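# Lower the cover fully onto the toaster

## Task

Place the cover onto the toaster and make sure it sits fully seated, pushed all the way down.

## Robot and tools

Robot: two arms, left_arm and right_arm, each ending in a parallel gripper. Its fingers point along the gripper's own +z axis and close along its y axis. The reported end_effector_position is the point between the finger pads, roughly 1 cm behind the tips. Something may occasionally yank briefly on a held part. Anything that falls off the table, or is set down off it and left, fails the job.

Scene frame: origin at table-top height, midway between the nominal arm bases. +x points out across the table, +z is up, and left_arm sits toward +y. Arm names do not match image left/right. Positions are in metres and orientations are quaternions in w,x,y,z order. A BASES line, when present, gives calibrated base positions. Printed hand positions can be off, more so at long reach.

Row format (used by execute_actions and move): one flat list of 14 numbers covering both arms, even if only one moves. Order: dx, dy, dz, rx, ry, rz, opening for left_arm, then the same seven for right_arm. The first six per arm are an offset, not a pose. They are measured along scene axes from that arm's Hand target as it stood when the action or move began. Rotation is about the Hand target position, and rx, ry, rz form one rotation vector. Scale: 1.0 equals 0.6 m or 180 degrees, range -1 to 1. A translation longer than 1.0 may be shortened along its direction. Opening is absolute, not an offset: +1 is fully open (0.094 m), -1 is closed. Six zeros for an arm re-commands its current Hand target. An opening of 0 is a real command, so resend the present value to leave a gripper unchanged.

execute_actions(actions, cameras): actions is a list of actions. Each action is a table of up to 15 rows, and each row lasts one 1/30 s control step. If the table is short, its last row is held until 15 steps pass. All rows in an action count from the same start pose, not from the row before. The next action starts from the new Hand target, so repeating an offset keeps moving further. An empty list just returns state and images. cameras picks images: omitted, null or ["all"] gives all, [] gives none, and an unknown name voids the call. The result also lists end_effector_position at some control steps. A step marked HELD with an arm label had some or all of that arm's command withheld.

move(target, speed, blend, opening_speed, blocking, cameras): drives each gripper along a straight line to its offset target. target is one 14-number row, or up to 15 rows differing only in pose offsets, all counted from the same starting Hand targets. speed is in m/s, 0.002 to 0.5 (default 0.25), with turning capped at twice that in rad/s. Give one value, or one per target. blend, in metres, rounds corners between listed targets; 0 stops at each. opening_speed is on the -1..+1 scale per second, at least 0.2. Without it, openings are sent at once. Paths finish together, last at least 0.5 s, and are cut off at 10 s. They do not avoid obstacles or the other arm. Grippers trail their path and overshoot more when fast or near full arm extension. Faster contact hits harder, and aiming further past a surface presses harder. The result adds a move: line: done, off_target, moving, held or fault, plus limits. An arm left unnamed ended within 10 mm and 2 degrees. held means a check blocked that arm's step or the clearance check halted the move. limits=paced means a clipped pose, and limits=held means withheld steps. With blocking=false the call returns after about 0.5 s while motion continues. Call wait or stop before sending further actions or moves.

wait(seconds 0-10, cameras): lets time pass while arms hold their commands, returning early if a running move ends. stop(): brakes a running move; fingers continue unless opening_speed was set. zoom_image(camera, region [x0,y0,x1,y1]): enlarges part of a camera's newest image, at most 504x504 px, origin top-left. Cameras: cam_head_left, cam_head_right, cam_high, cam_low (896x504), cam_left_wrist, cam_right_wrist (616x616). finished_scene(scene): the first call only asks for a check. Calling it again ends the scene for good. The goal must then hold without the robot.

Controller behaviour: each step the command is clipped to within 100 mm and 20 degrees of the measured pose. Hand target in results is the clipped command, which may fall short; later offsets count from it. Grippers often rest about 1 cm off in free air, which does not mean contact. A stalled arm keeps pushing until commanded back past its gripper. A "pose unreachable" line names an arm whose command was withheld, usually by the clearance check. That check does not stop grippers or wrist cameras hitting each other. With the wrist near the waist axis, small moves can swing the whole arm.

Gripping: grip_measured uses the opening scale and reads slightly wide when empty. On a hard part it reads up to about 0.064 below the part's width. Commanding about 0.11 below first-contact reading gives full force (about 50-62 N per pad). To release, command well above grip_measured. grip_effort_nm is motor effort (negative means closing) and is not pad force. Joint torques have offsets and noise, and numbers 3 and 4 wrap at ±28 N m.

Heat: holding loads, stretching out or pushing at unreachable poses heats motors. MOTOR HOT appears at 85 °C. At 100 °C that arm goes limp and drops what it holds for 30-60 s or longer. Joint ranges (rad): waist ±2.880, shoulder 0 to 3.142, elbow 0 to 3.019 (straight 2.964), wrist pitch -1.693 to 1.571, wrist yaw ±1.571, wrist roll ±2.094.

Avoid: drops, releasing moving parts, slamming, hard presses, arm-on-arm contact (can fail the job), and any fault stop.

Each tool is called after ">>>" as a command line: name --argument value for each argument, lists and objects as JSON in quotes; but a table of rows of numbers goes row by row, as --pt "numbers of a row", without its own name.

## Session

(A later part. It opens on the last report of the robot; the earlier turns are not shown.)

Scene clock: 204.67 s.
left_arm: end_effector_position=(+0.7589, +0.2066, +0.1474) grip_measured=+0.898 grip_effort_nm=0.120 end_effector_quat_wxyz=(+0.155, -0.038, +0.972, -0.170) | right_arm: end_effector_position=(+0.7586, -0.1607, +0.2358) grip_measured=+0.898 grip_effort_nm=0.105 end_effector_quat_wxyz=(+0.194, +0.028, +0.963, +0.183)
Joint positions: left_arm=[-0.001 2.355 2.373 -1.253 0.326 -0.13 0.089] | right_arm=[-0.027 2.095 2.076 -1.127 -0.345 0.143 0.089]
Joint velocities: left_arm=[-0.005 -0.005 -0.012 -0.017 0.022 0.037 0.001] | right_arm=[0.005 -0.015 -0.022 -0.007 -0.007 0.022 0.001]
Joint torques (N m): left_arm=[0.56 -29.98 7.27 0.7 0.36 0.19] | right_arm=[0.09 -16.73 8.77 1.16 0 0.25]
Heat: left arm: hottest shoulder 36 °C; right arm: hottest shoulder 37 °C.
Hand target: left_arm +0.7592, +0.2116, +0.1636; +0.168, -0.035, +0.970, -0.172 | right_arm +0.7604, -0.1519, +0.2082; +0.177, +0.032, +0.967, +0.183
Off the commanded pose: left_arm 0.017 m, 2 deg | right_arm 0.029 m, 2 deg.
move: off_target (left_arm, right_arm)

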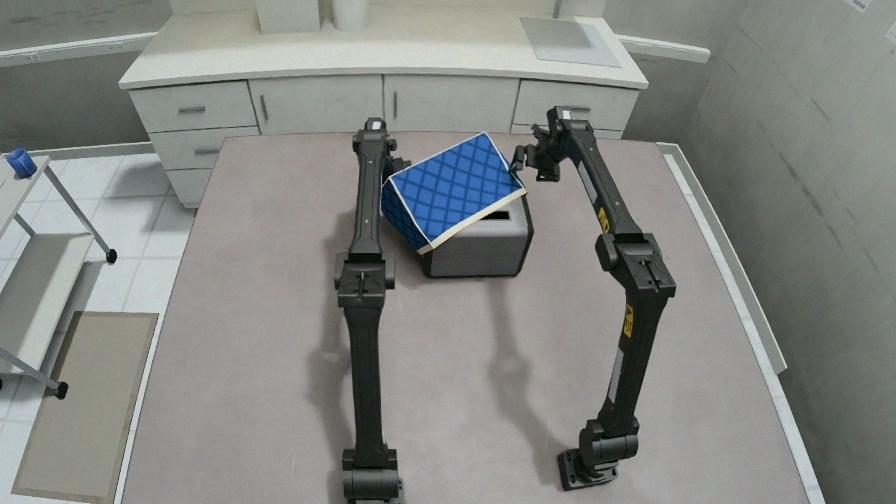

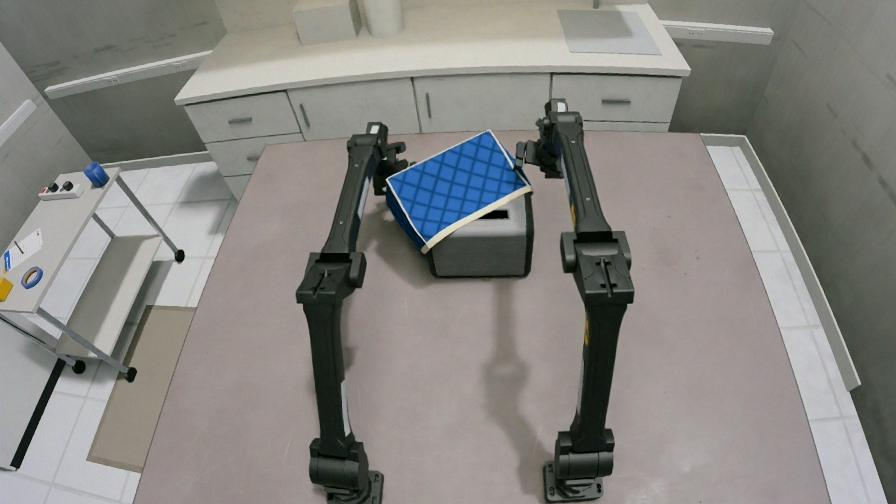

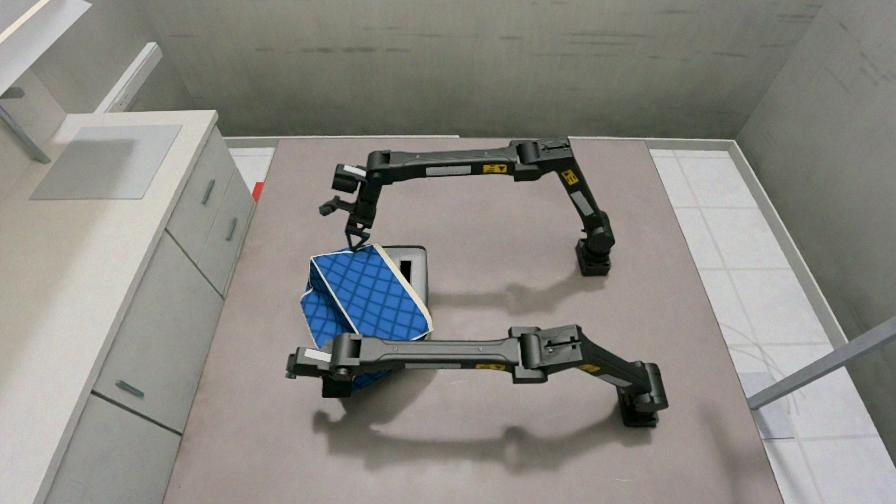

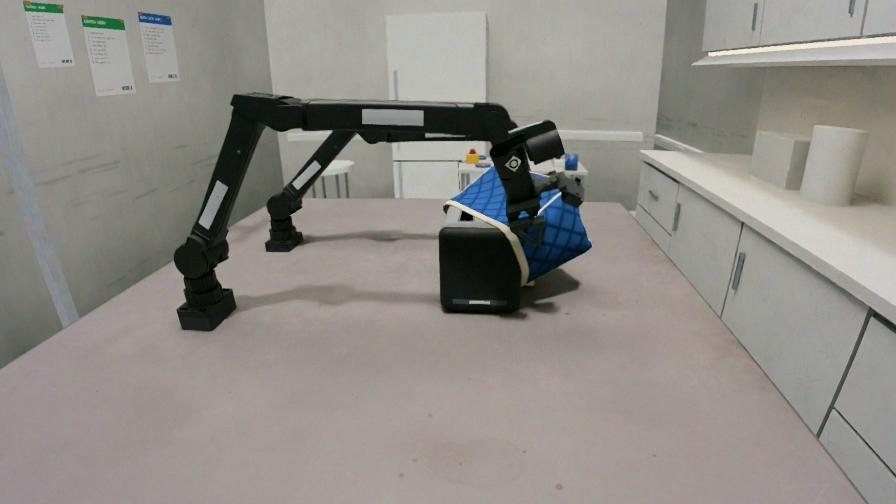

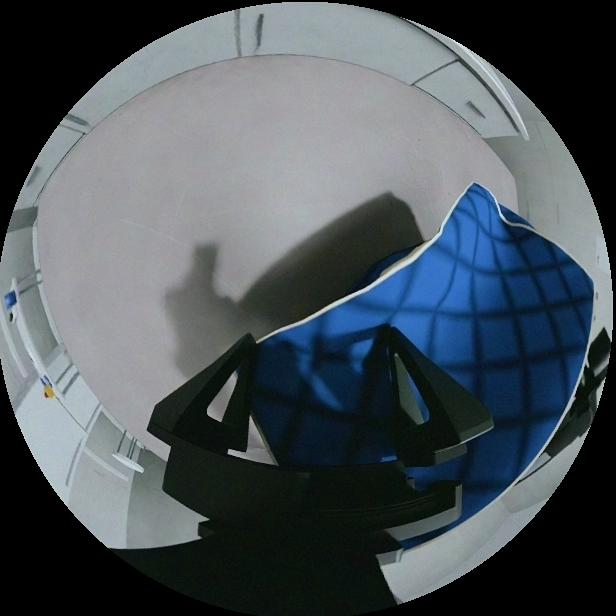

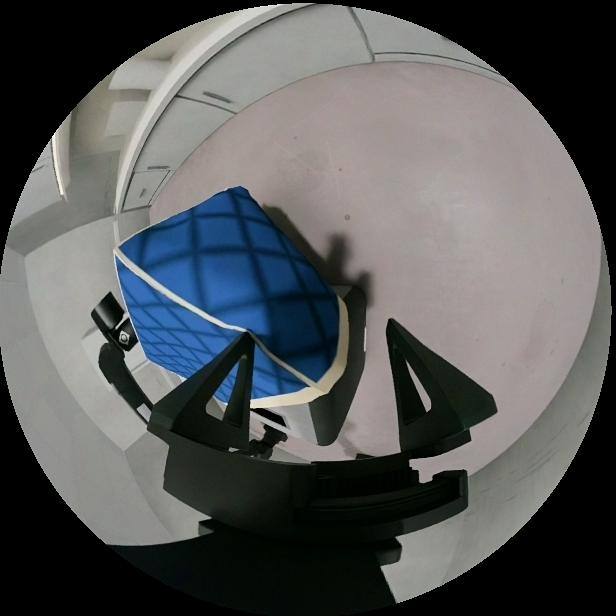

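>>> move --target '[0,0.0,0,0,0,0,-1,0,0.03,-0.02,0,0,0,-1]' --opening_speed 1

Scene clock: 209.43 s.
left_arm: end_effector_position=(+0.7593, +0.2107, +0.1478) grip_measured=-0.989 grip_effort_nm=-0.584 end_effector_quat_wxyz=(+0.156, -0.040, +0.972, -0.170) | right_arm: end_effector_position=(+0.7613, -0.1404, +0.2276) grip_measured=-0.996 grip_effort_nm=-0.193 end_effector_quat_wxyz=(+0.201, +0.026, +0.962, +0.182)
Joint positions: left_arm=[0.004 2.354 2.372 -1.252 0.327 -0.128 0.001] | right_arm=[0.004 2.095 2.051 -1.079 -0.33 0.17 0]
Joint velocities: left_arm=[0.005 0.005 0.007 -0.012 -0.037 -0.007 0.001] | right_arm=[0.005 -0.024 -0.007 0.002 -0.037 0.007 -0.002]
Joint torques (N m): left_arm=[0.38 -29.8 7.23 0.59 0.34 0.17] | right_arm=[-0.32 -16.85 8.59 0.81 -0.2 0.25]
Heat: left arm: hottest shoulder 36 °C; right arm: hottest shoulder 37 °C.
Hand target: left_arm +0.7593, +0.2116, +0.1635; +0.168, -0.035, +0.970, -0.171 | right_arm +0.7601, -0.1337, +0.1962; +0.177, +0.032, +0.966, +0.184
Off the commanded pose: left_arm 0.016 m, 2 deg | right_arm 0.032 m, 3 deg.
move: off_target (left_arm, right_arm)

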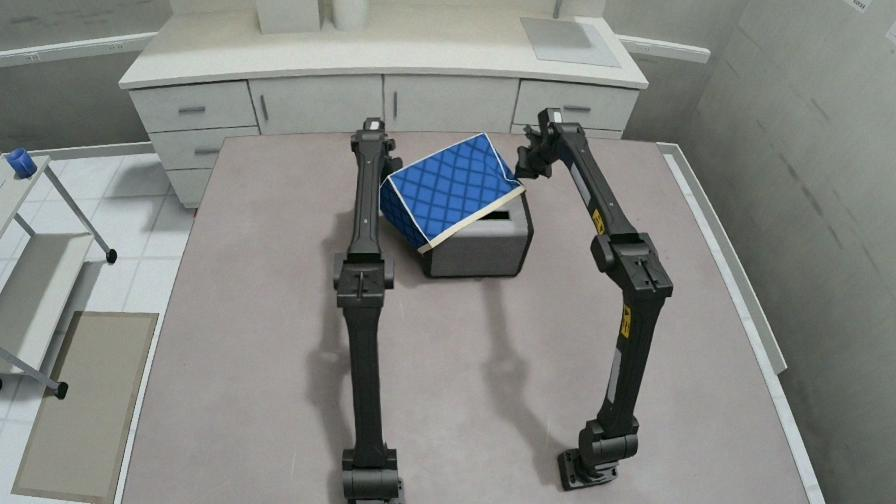

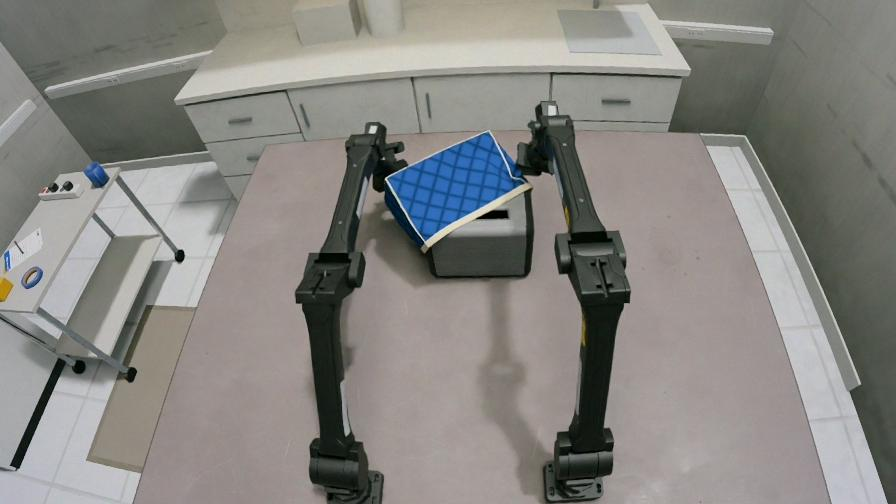

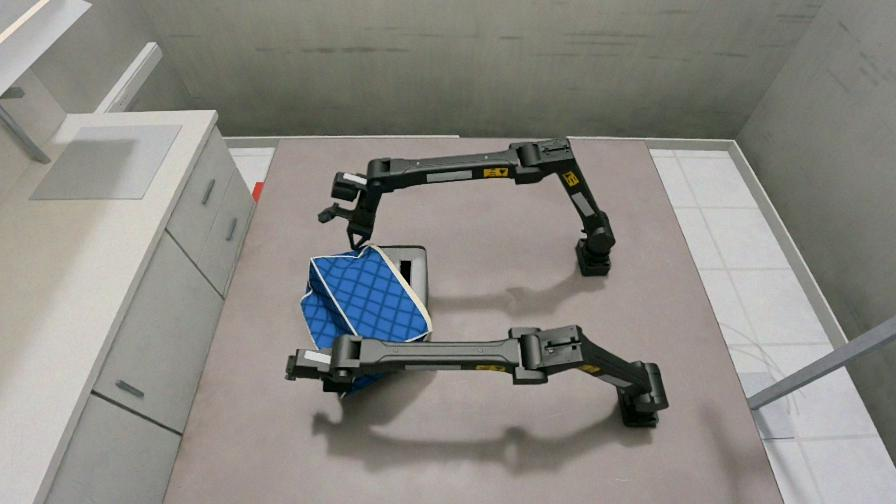

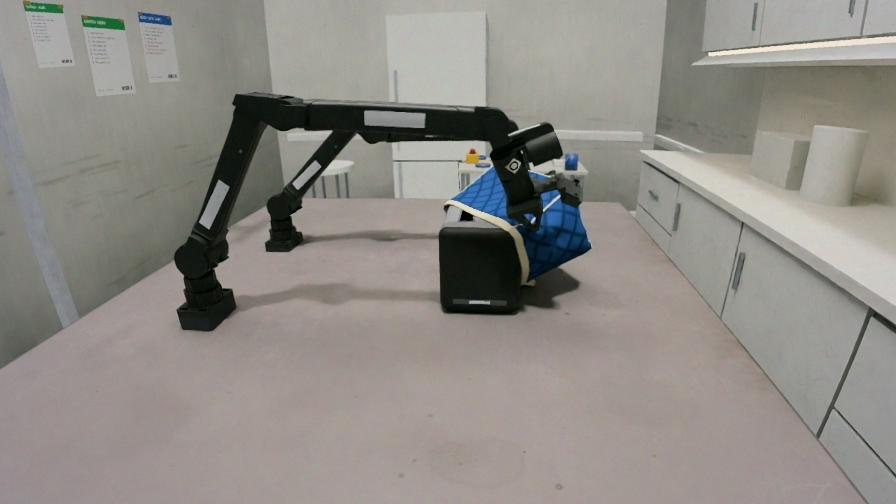

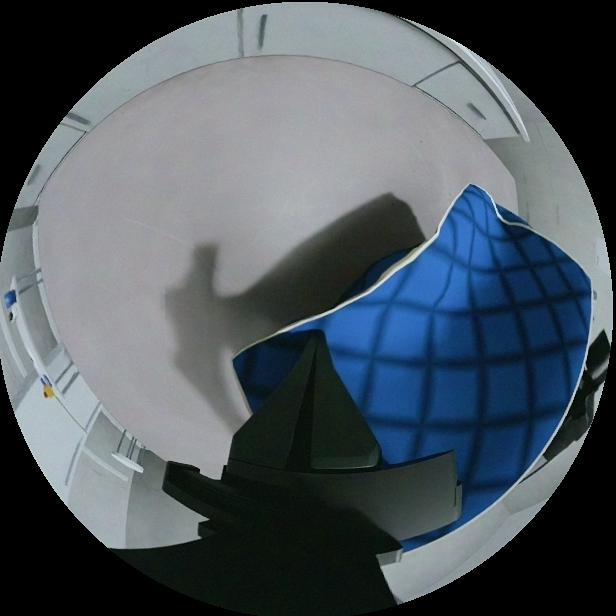

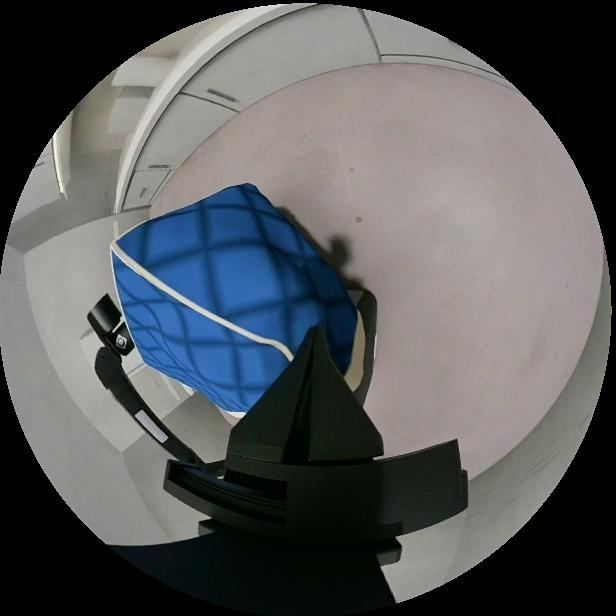

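>>> move --pt "0 0.0 0.05 0 0 0 0.9 0 -0.01 0.1 0 0 0 0.9" --pt "0 0.07 0.05 0 0 0 0.9 0 0.05 0.12 0 0 0 0.9" --speed 0.1 --cameras '["cam_left_wrist","cam_right_wrist"]'

>>> move --target '[0,0,-0.1,0,0,0,0.9,0,0,-0.1,0,0,0,0.9]' --speed 0.06 --cameras '["cam_left_wrist","cam_right_wrist","cam_low","cam_head_right"]'

Scene clock: 223.80 s.
left_arm: end_effector_position=(+0.7517, +0.2509, +0.1704) grip_measured=+0.898 grip_effort_nm=0.115 end_effector_quat_wxyz=(+0.148, -0.043, +0.973, -0.171) | right_arm: end_effector_position=(+0.7466, -0.1052, +0.2682) grip_measured=+0.898 grip_effort_nm=0.110 end_effector_quat_wxyz=(+0.171, +0.027, +0.967, +0.184)
Joint positions: left_arm=[0.059 2.354 2.436 -1.349 0.345 -0.079 0.089] | right_arm=[0.054 2.097 2.174 -1.245 -0.321 0.212 0.089]
Joint velocities: left_arm=[0.005 -0.005 0.007 -0.017 -0.051 -0.051 0] | right_arm=[-0.005 -0.005 0.022 -0.017 0.007 0.022 0]
Joint torques (N m): left_arm=[0.09 -27.81 11.22 0.02 0.42 0.21] | right_arm=[-0.91 -16.32 14.99 0.57 0.03 0.26]
Heat: left arm: hottest shoulder 38 °C; right arm: hottest shoulder 37 °C.
Hand target: left_arm +0.7597, +0.2531, +0.1943; +0.168, -0.035, +0.970, -0.171 | right_arm +0.7609, -0.1035, +0.2682; +0.177, +0.032, +0.966, +0.184
Off the commanded pose: left_arm 0.024 m, 3 deg | right_arm 0.014 m, 1 deg.
move: off_target (left_arm, right_arm)
Images, in order (width x height): cam_left_wrist 616x616, cam_right_wrist 616x616.

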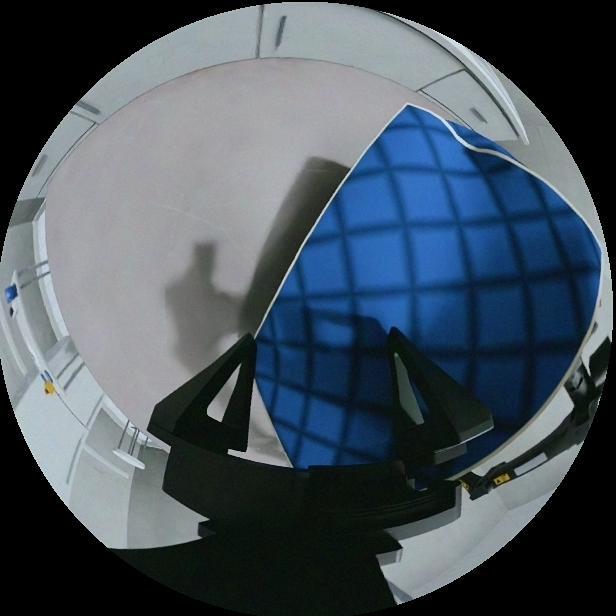

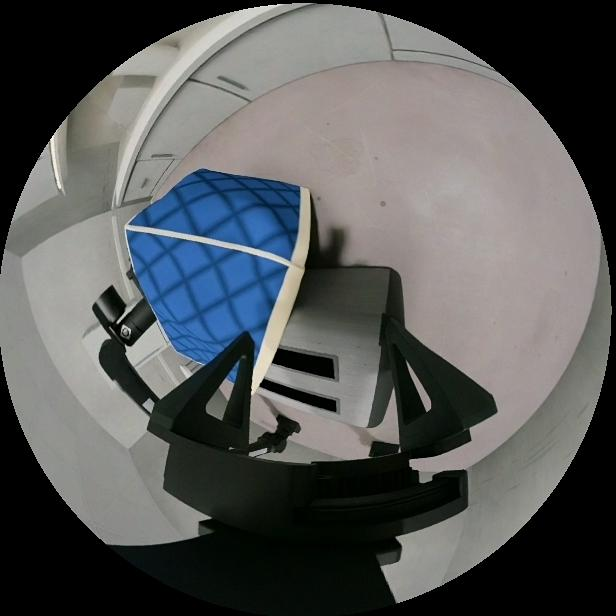

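Scene clock: 225.37 s.
left_arm: end_effector_position=(+0.7557, +0.2509, +0.1244) grip_measured=+0.898 grip_effort_nm=0.110 end_effector_quat_wxyz=(+0.154, -0.041, +0.972, -0.171) | right_arm: end_effector_position=(+0.7573, -0.1043, +0.2362) grip_measured=+0.898 grip_effort_nm=0.110 end_effector_quat_wxyz=(+0.193, +0.023, +0.963, +0.187)
Joint positions: left_arm=[0.059 2.354 2.312 -1.212 0.346 -0.076 0.089] | right_arm=[0.054 2.097 2.079 -1.106 -0.32 0.212 0.089]
Joint velocities: left_arm=[-0.005 -0.015 -0.002 -0.012 0.007 0.007 0.001] | right_arm=[-0.005 0.005 0.012 -0.002 0.037 -0.051 0]
Joint torques (N m): left_arm=[0.15 -28.86 7.76 0.98 0.37 0.21] | right_arm=[-0.85 -16.62 8.94 1.21 0.02 0.24]
Heat: left arm: hottest shoulder 38 °C; right arm: hottest shoulder 37 °C.
Hand target: left_arm +0.7596, +0.2541, +0.1343; +0.168, -0.035, +0.970, -0.171 | right_arm +0.7602, -0.1035, +0.2082; +0.177, +0.032, +0.966, +0.184
Off the commanded pose: left_arm 0.011 m, 2 deg | right_arm 0.028 m, 2 deg.
move: off_target (left_arm, right_arm)
Images, in order (width x height): cam_head_right 896x504, cam_low 896x504, cam_left_wrist 616x616, cam_right_wrist 616x616.

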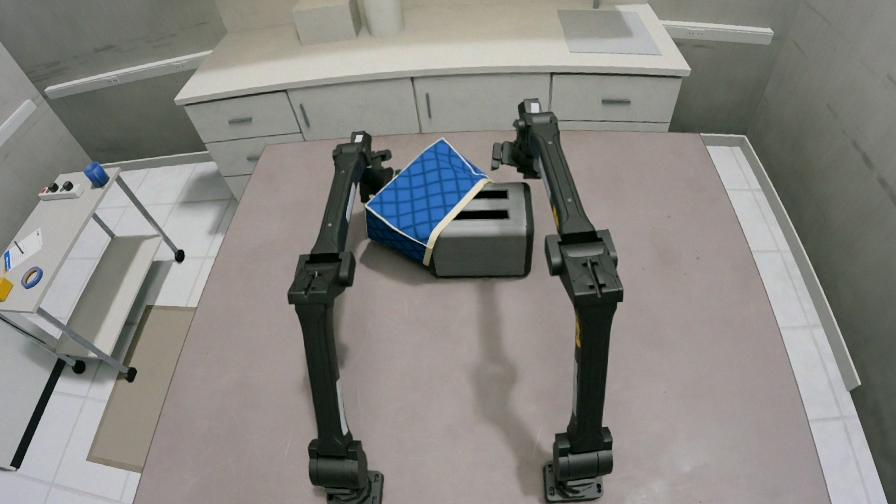

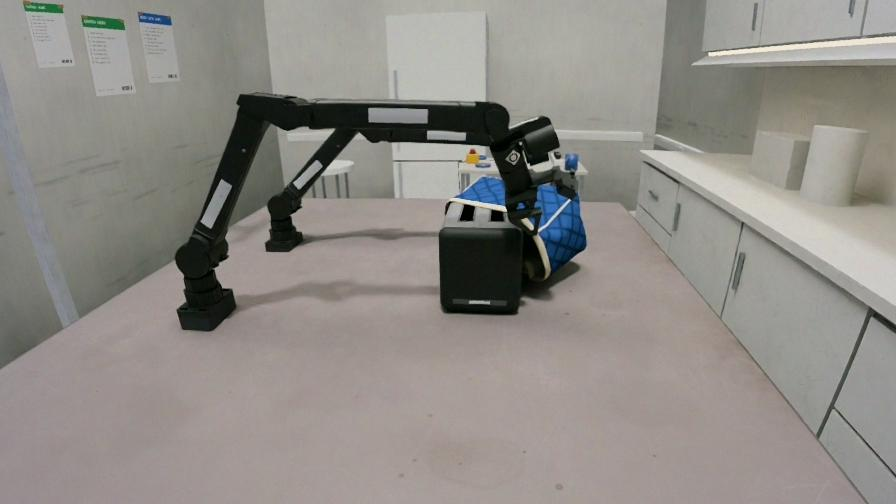

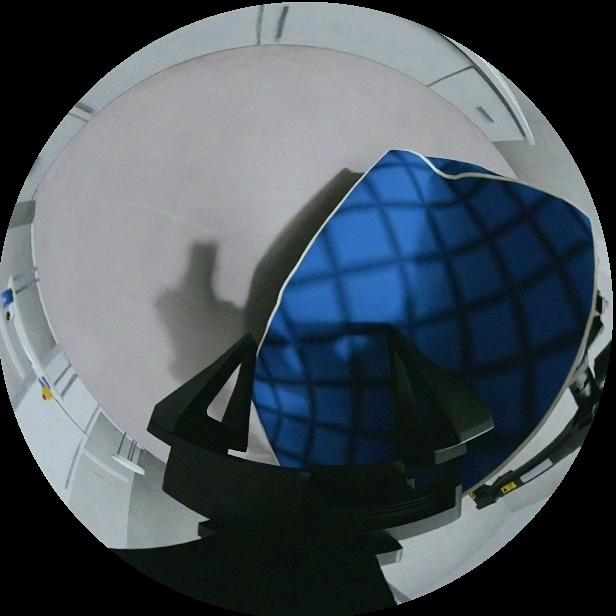

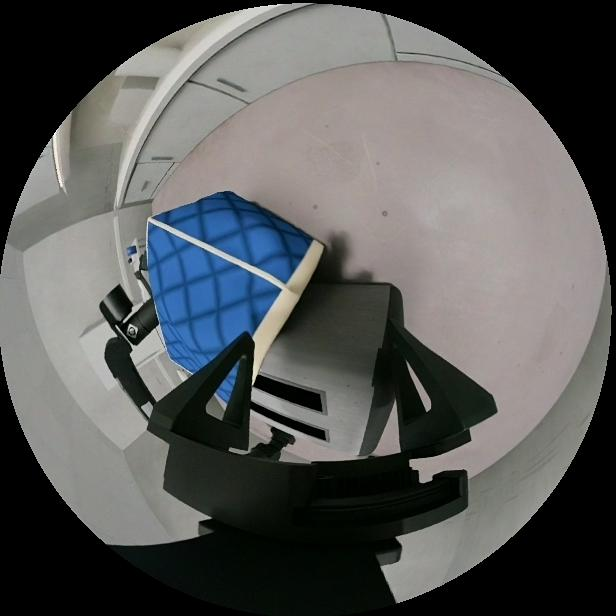

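>>> wait --seconds 0

Scene clock: 239.77 s.
left_arm: end_effector_position=(+0.7558, +0.2510, +0.1244) grip_measured=+0.898 grip_effort_nm=0.110 end_effector_quat_wxyz=(+0.155, -0.041, +0.972, -0.171) | right_arm: end_effector_position=(+0.7574, -0.1043, +0.2362) grip_measured=+0.898 grip_effort_nm=0.105 end_effector_quat_wxyz=(+0.193, +0.023, +0.963, +0.187)
Joint positions: left_arm=[0.059 2.354 2.312 -1.212 0.346 -0.076 0.089] | right_arm=[0.054 2.097 2.079 -1.106 -0.32 0.212 0.089]
Joint velocities: left_arm=[-0.005 -0.005 0.002 0.017 -0.022 0.081 0] | right_arm=[0.005 0.005 -0.027 0.012 0.007 0.022 0]
Joint torques (N m): left_arm=[0.44 -28.81 7.62 0.83 0.4 0.17] | right_arm=[-0.67 -16.67 8.91 1.18 0.02 0.24]
Heat: left arm: hottest shoulder 38 °C; right arm: hottest shoulder 38 °C.
Hand target: left_arm +0.7596, +0.2541, +0.1343; +0.168, -0.035, +0.970, -0.171 | right_arm +0.7602, -0.1035, +0.2082; +0.177, +0.032, +0.966, +0.184
Tool commands: left_gripper/opening=+0.9 right_gripper/opening=+0.9
Off the commanded pose: left_arm 0.011 m, 2 deg | right_arm 0.028 m, 2 deg.

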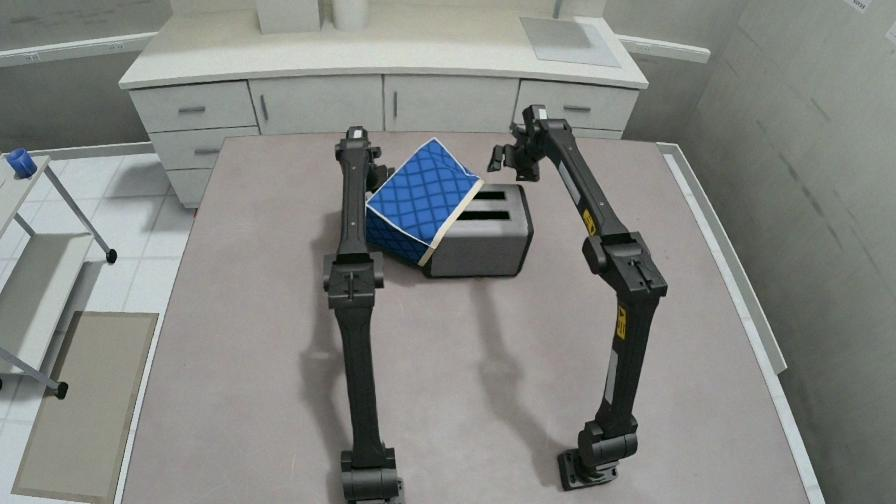

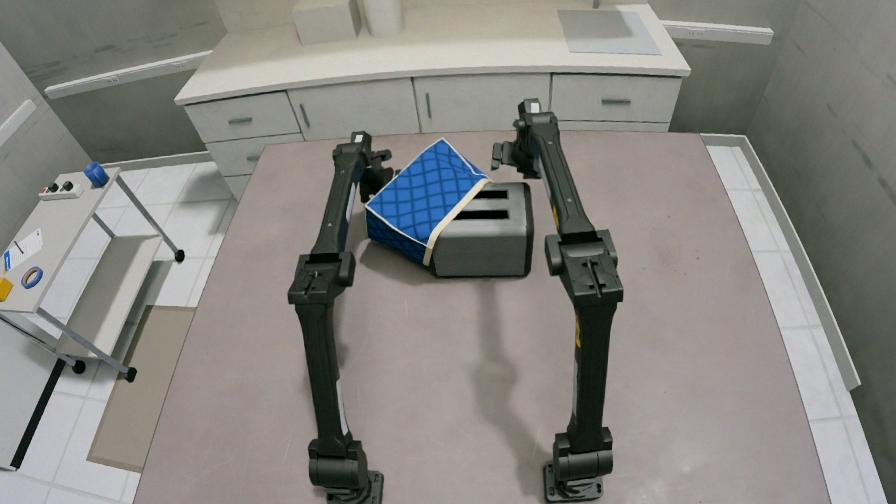

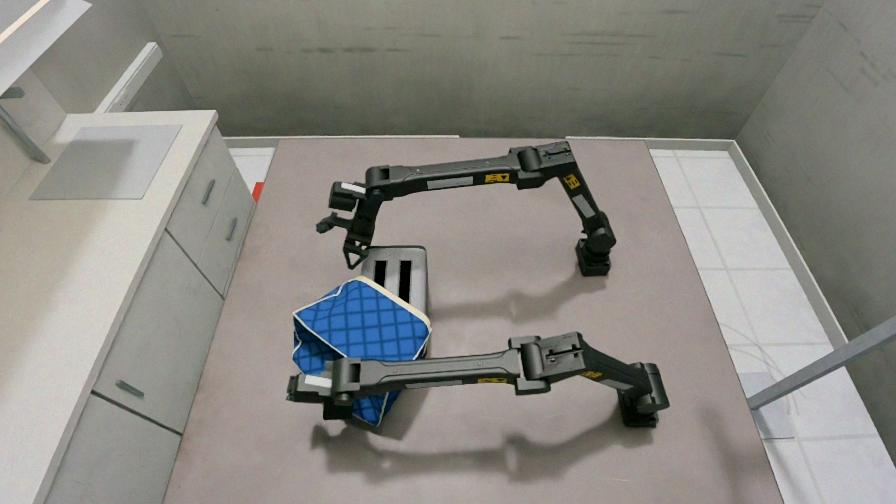

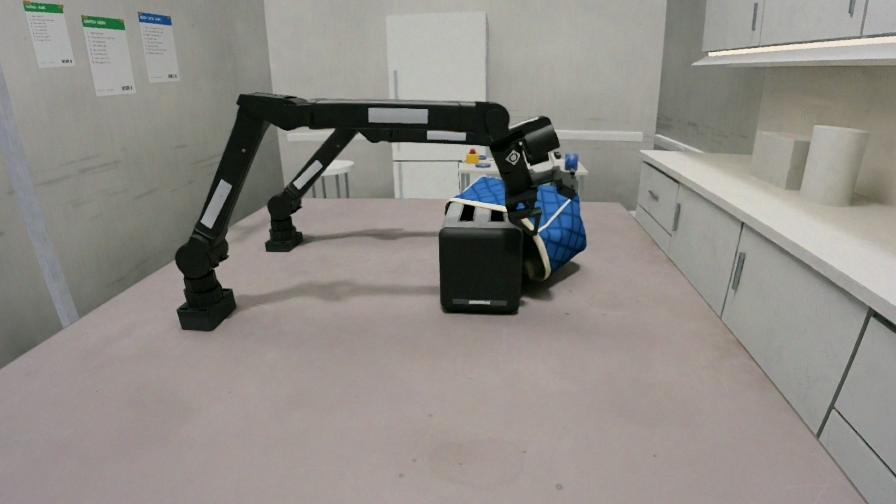

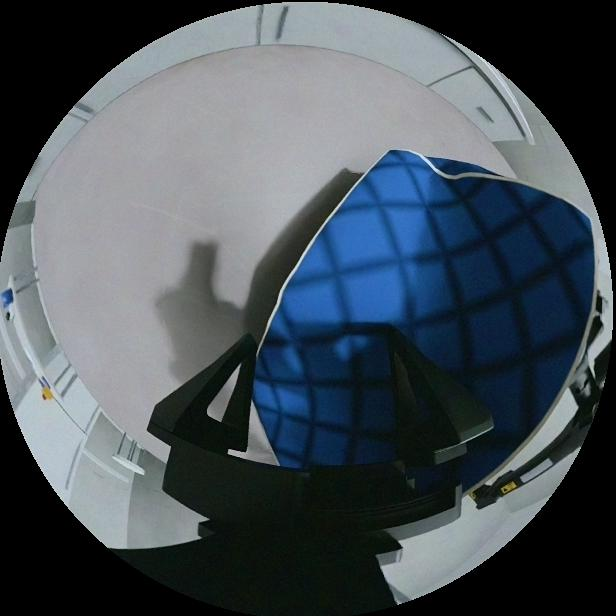

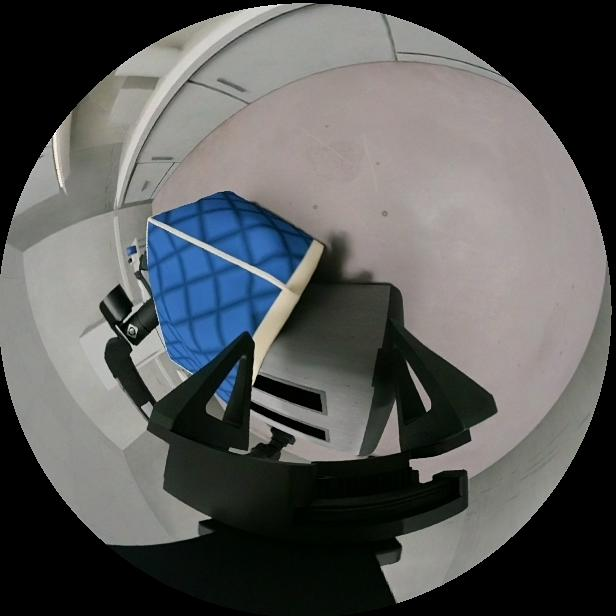

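>>> move --pt "0 0 0 0 0 0 0.9 0 0 0.2 0 0 0 0.9" --pt "0 0 0 0 0 0 0.9 0.025 0.11 0.2 0 0 0.2 0.9"

>>> zoom_image --camera "cam_low" --region '[400, 80, 640, 320]'

Scene clock: 258.27 s.
left_arm: end_effector_position=(+0.7558, +0.2510, +0.1244) grip_measured=+0.898 grip_effort_nm=0.125 end_effector_quat_wxyz=(+0.155, -0.041, +0.972, -0.171) | right_arm: end_effector_position=(+0.7663, -0.0472, +0.3305) grip_measured=+0.898 grip_effort_nm=0.110 end_effector_quat_wxyz=(+0.198, -0.225, +0.925, +0.232)
Joint positions: left_arm=[0.059 2.354 2.312 -1.212 0.346 -0.076 0.089] | right_arm=[0.089 2.409 2.879 -1.66 -0.502 -0.252 0.089]
Joint velocities: left_arm=[-0.005 -0.005 0.007 -0.007 -0.022 0.066 0] | right_arm=[-0.005 -0.005 0.002 0.017 -0.007 -0.007 0.001]
Joint torques (N m): left_arm=[0.26 -28.45 7.65 0.94 0.38 0.2] | right_arm=[0.03 -18.26 13.57 1.11 -0.4 -0.08]
Heat: left arm: hottest shoulder 39 °C; right arm: hottest shoulder 38 °C.
Hand target: left_arm +0.7596, +0.2541, +0.1343; +0.168, -0.035, +0.970, -0.171 | right_arm +0.7760, -0.0373, +0.3276; +0.111, -0.268, +0.929, +0.230
Off the commanded pose: left_arm 0.011 m, 2 deg | right_arm 0.013 m, 11 deg.
elbow stopped short (right arm): the move would have taken joint 3 (elbow) straighter than the controller allows.
move: off_target (left_arm, right_arm)

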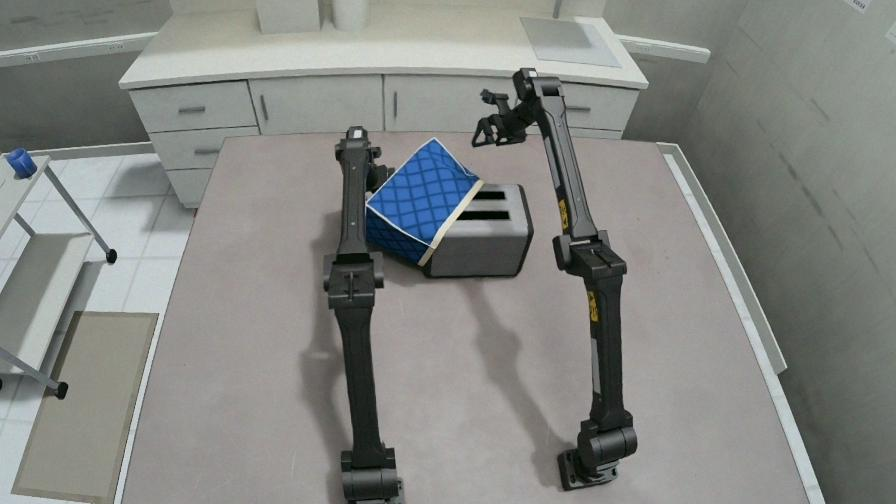

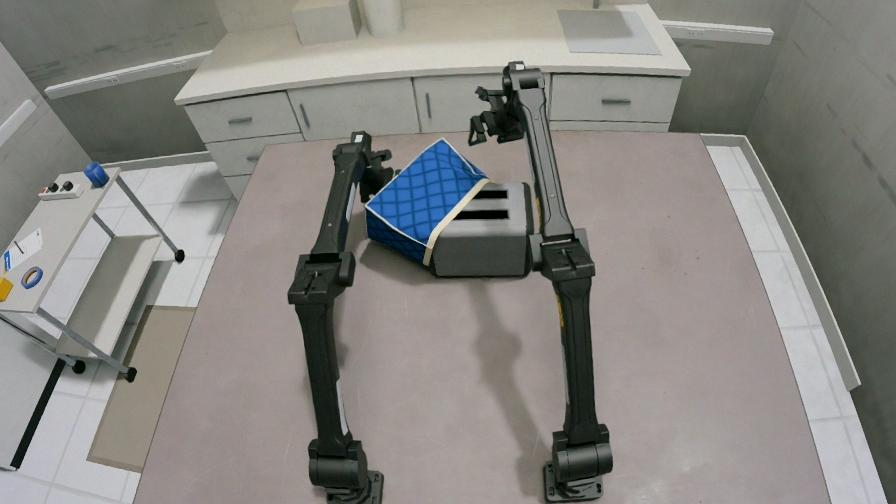

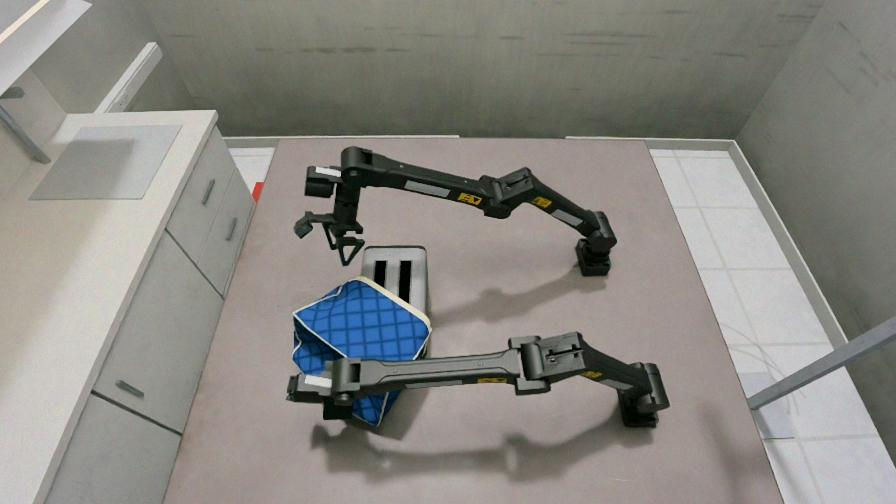

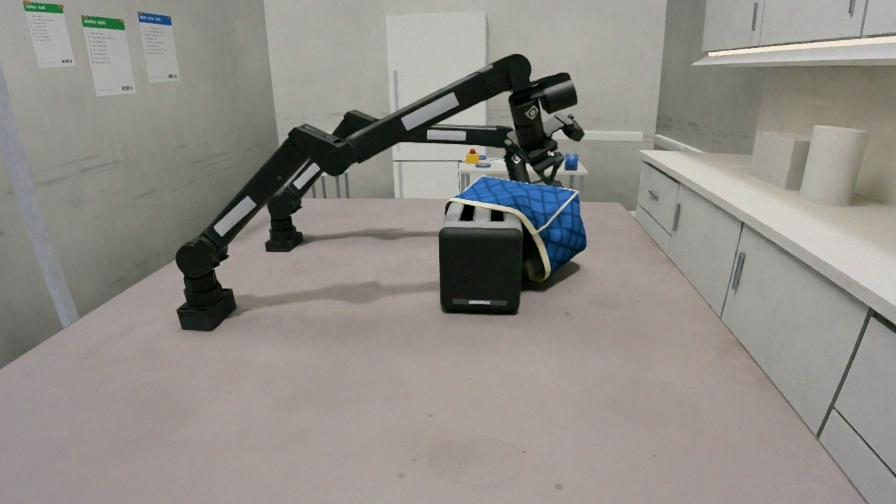

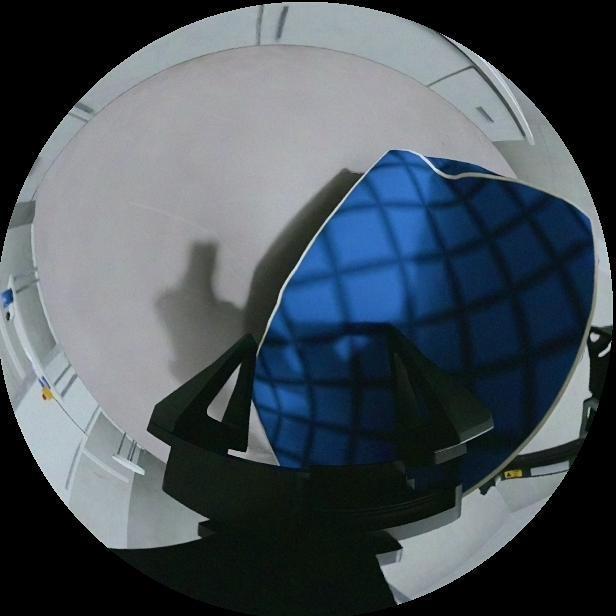

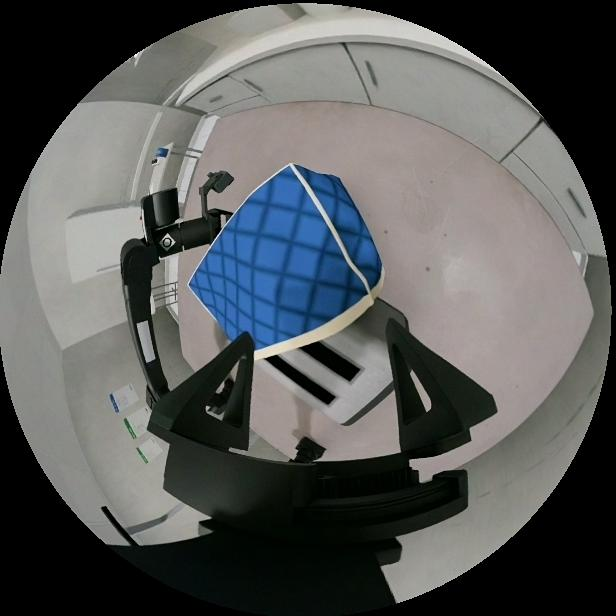

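Scaled by 2.100.

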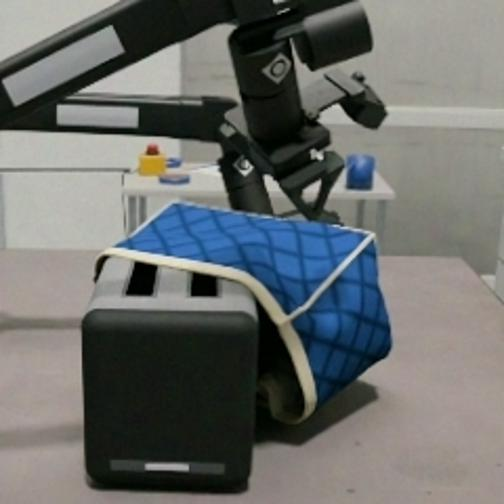

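>>> move --target '[0,0,0,0,0,0,0.9,0.025,0.01,-0.2,0,0,0,0.9]' --cameras '["cam_low","cam_right_wrist","cam_head_right"]'

>>> zoom_image --camera "cam_low" --region '[400, 80, 640, 320]'

Scene clock: 267.57 s.
left_arm: end_effector_position=(+0.7558, +0.2509, +0.1245) grip_measured=+0.898 grip_effort_nm=0.110 end_effector_quat_wxyz=(+0.155, -0.041, +0.972, -0.171) | right_arm: end_effector_position=(+0.7836, -0.0418, +0.1922) grip_measured=+0.898 grip_effort_nm=0.100 end_effector_quat_wxyz=(+0.120, -0.242, +0.934, +0.234)
Joint positions: left_arm=[0.059 2.354 2.312 -1.212 0.346 -0.076 0.089] | right_arm=[0.095 2.593 2.883 -1.661 -0.496 -0.325 0.089]
Joint velocities: left_arm=[-0.005 0.005 0.007 0.002 -0.037 -0.037 0] | right_arm=[-0.005 -0.005 0.007 -0.002 0.007 -0.11 0]
Joint torques (N m): left_arm=[0.21 -28.4 7.79 0.94 0.41 0.18] | right_arm=[0.03 -21.89 13.42 0.59 -0.17 -0.08]
Heat: left arm: hottest shoulder 39 °C; right arm: hottest shoulder 38 °C.
Hand target: left_arm +0.7596, +0.2540, +0.1343; +0.168, -0.035, +0.970, -0.172 | right_arm +0.7895, -0.0314, +0.2067; +0.111, -0.268, +0.929, +0.230
Off the commanded pose: left_arm 0.011 m, 2 deg | right_arm 0.020 m, 3 deg.
elbow stopped short (right arm): the move would have taken joint 3 (elbow) straighter than the controller allows.
move: off_target (left_arm, right_arm)
Images, in order (width x height): cam_head_right 896x504, cam_low 896x504, cam_right_wrist 616x616.

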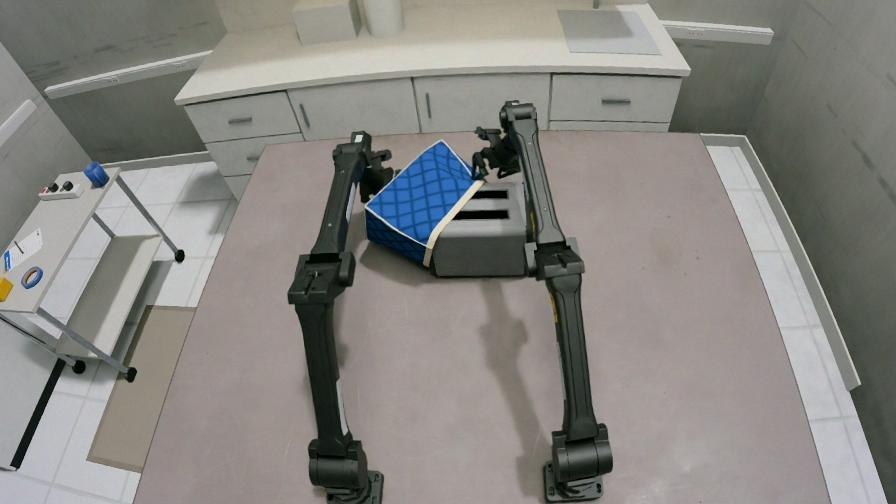

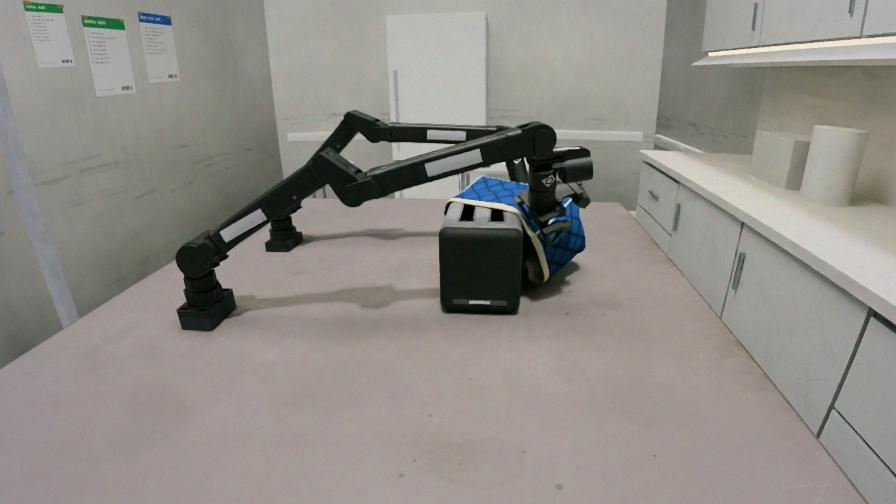

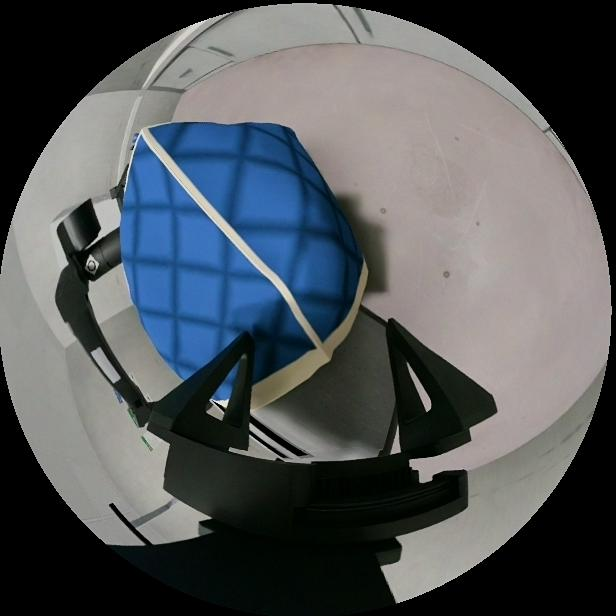

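Scaled by 2.100.

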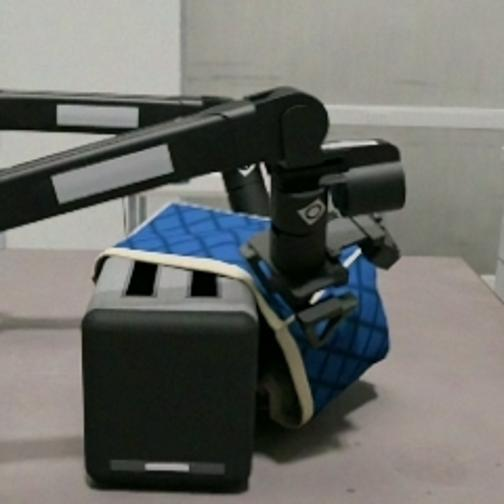

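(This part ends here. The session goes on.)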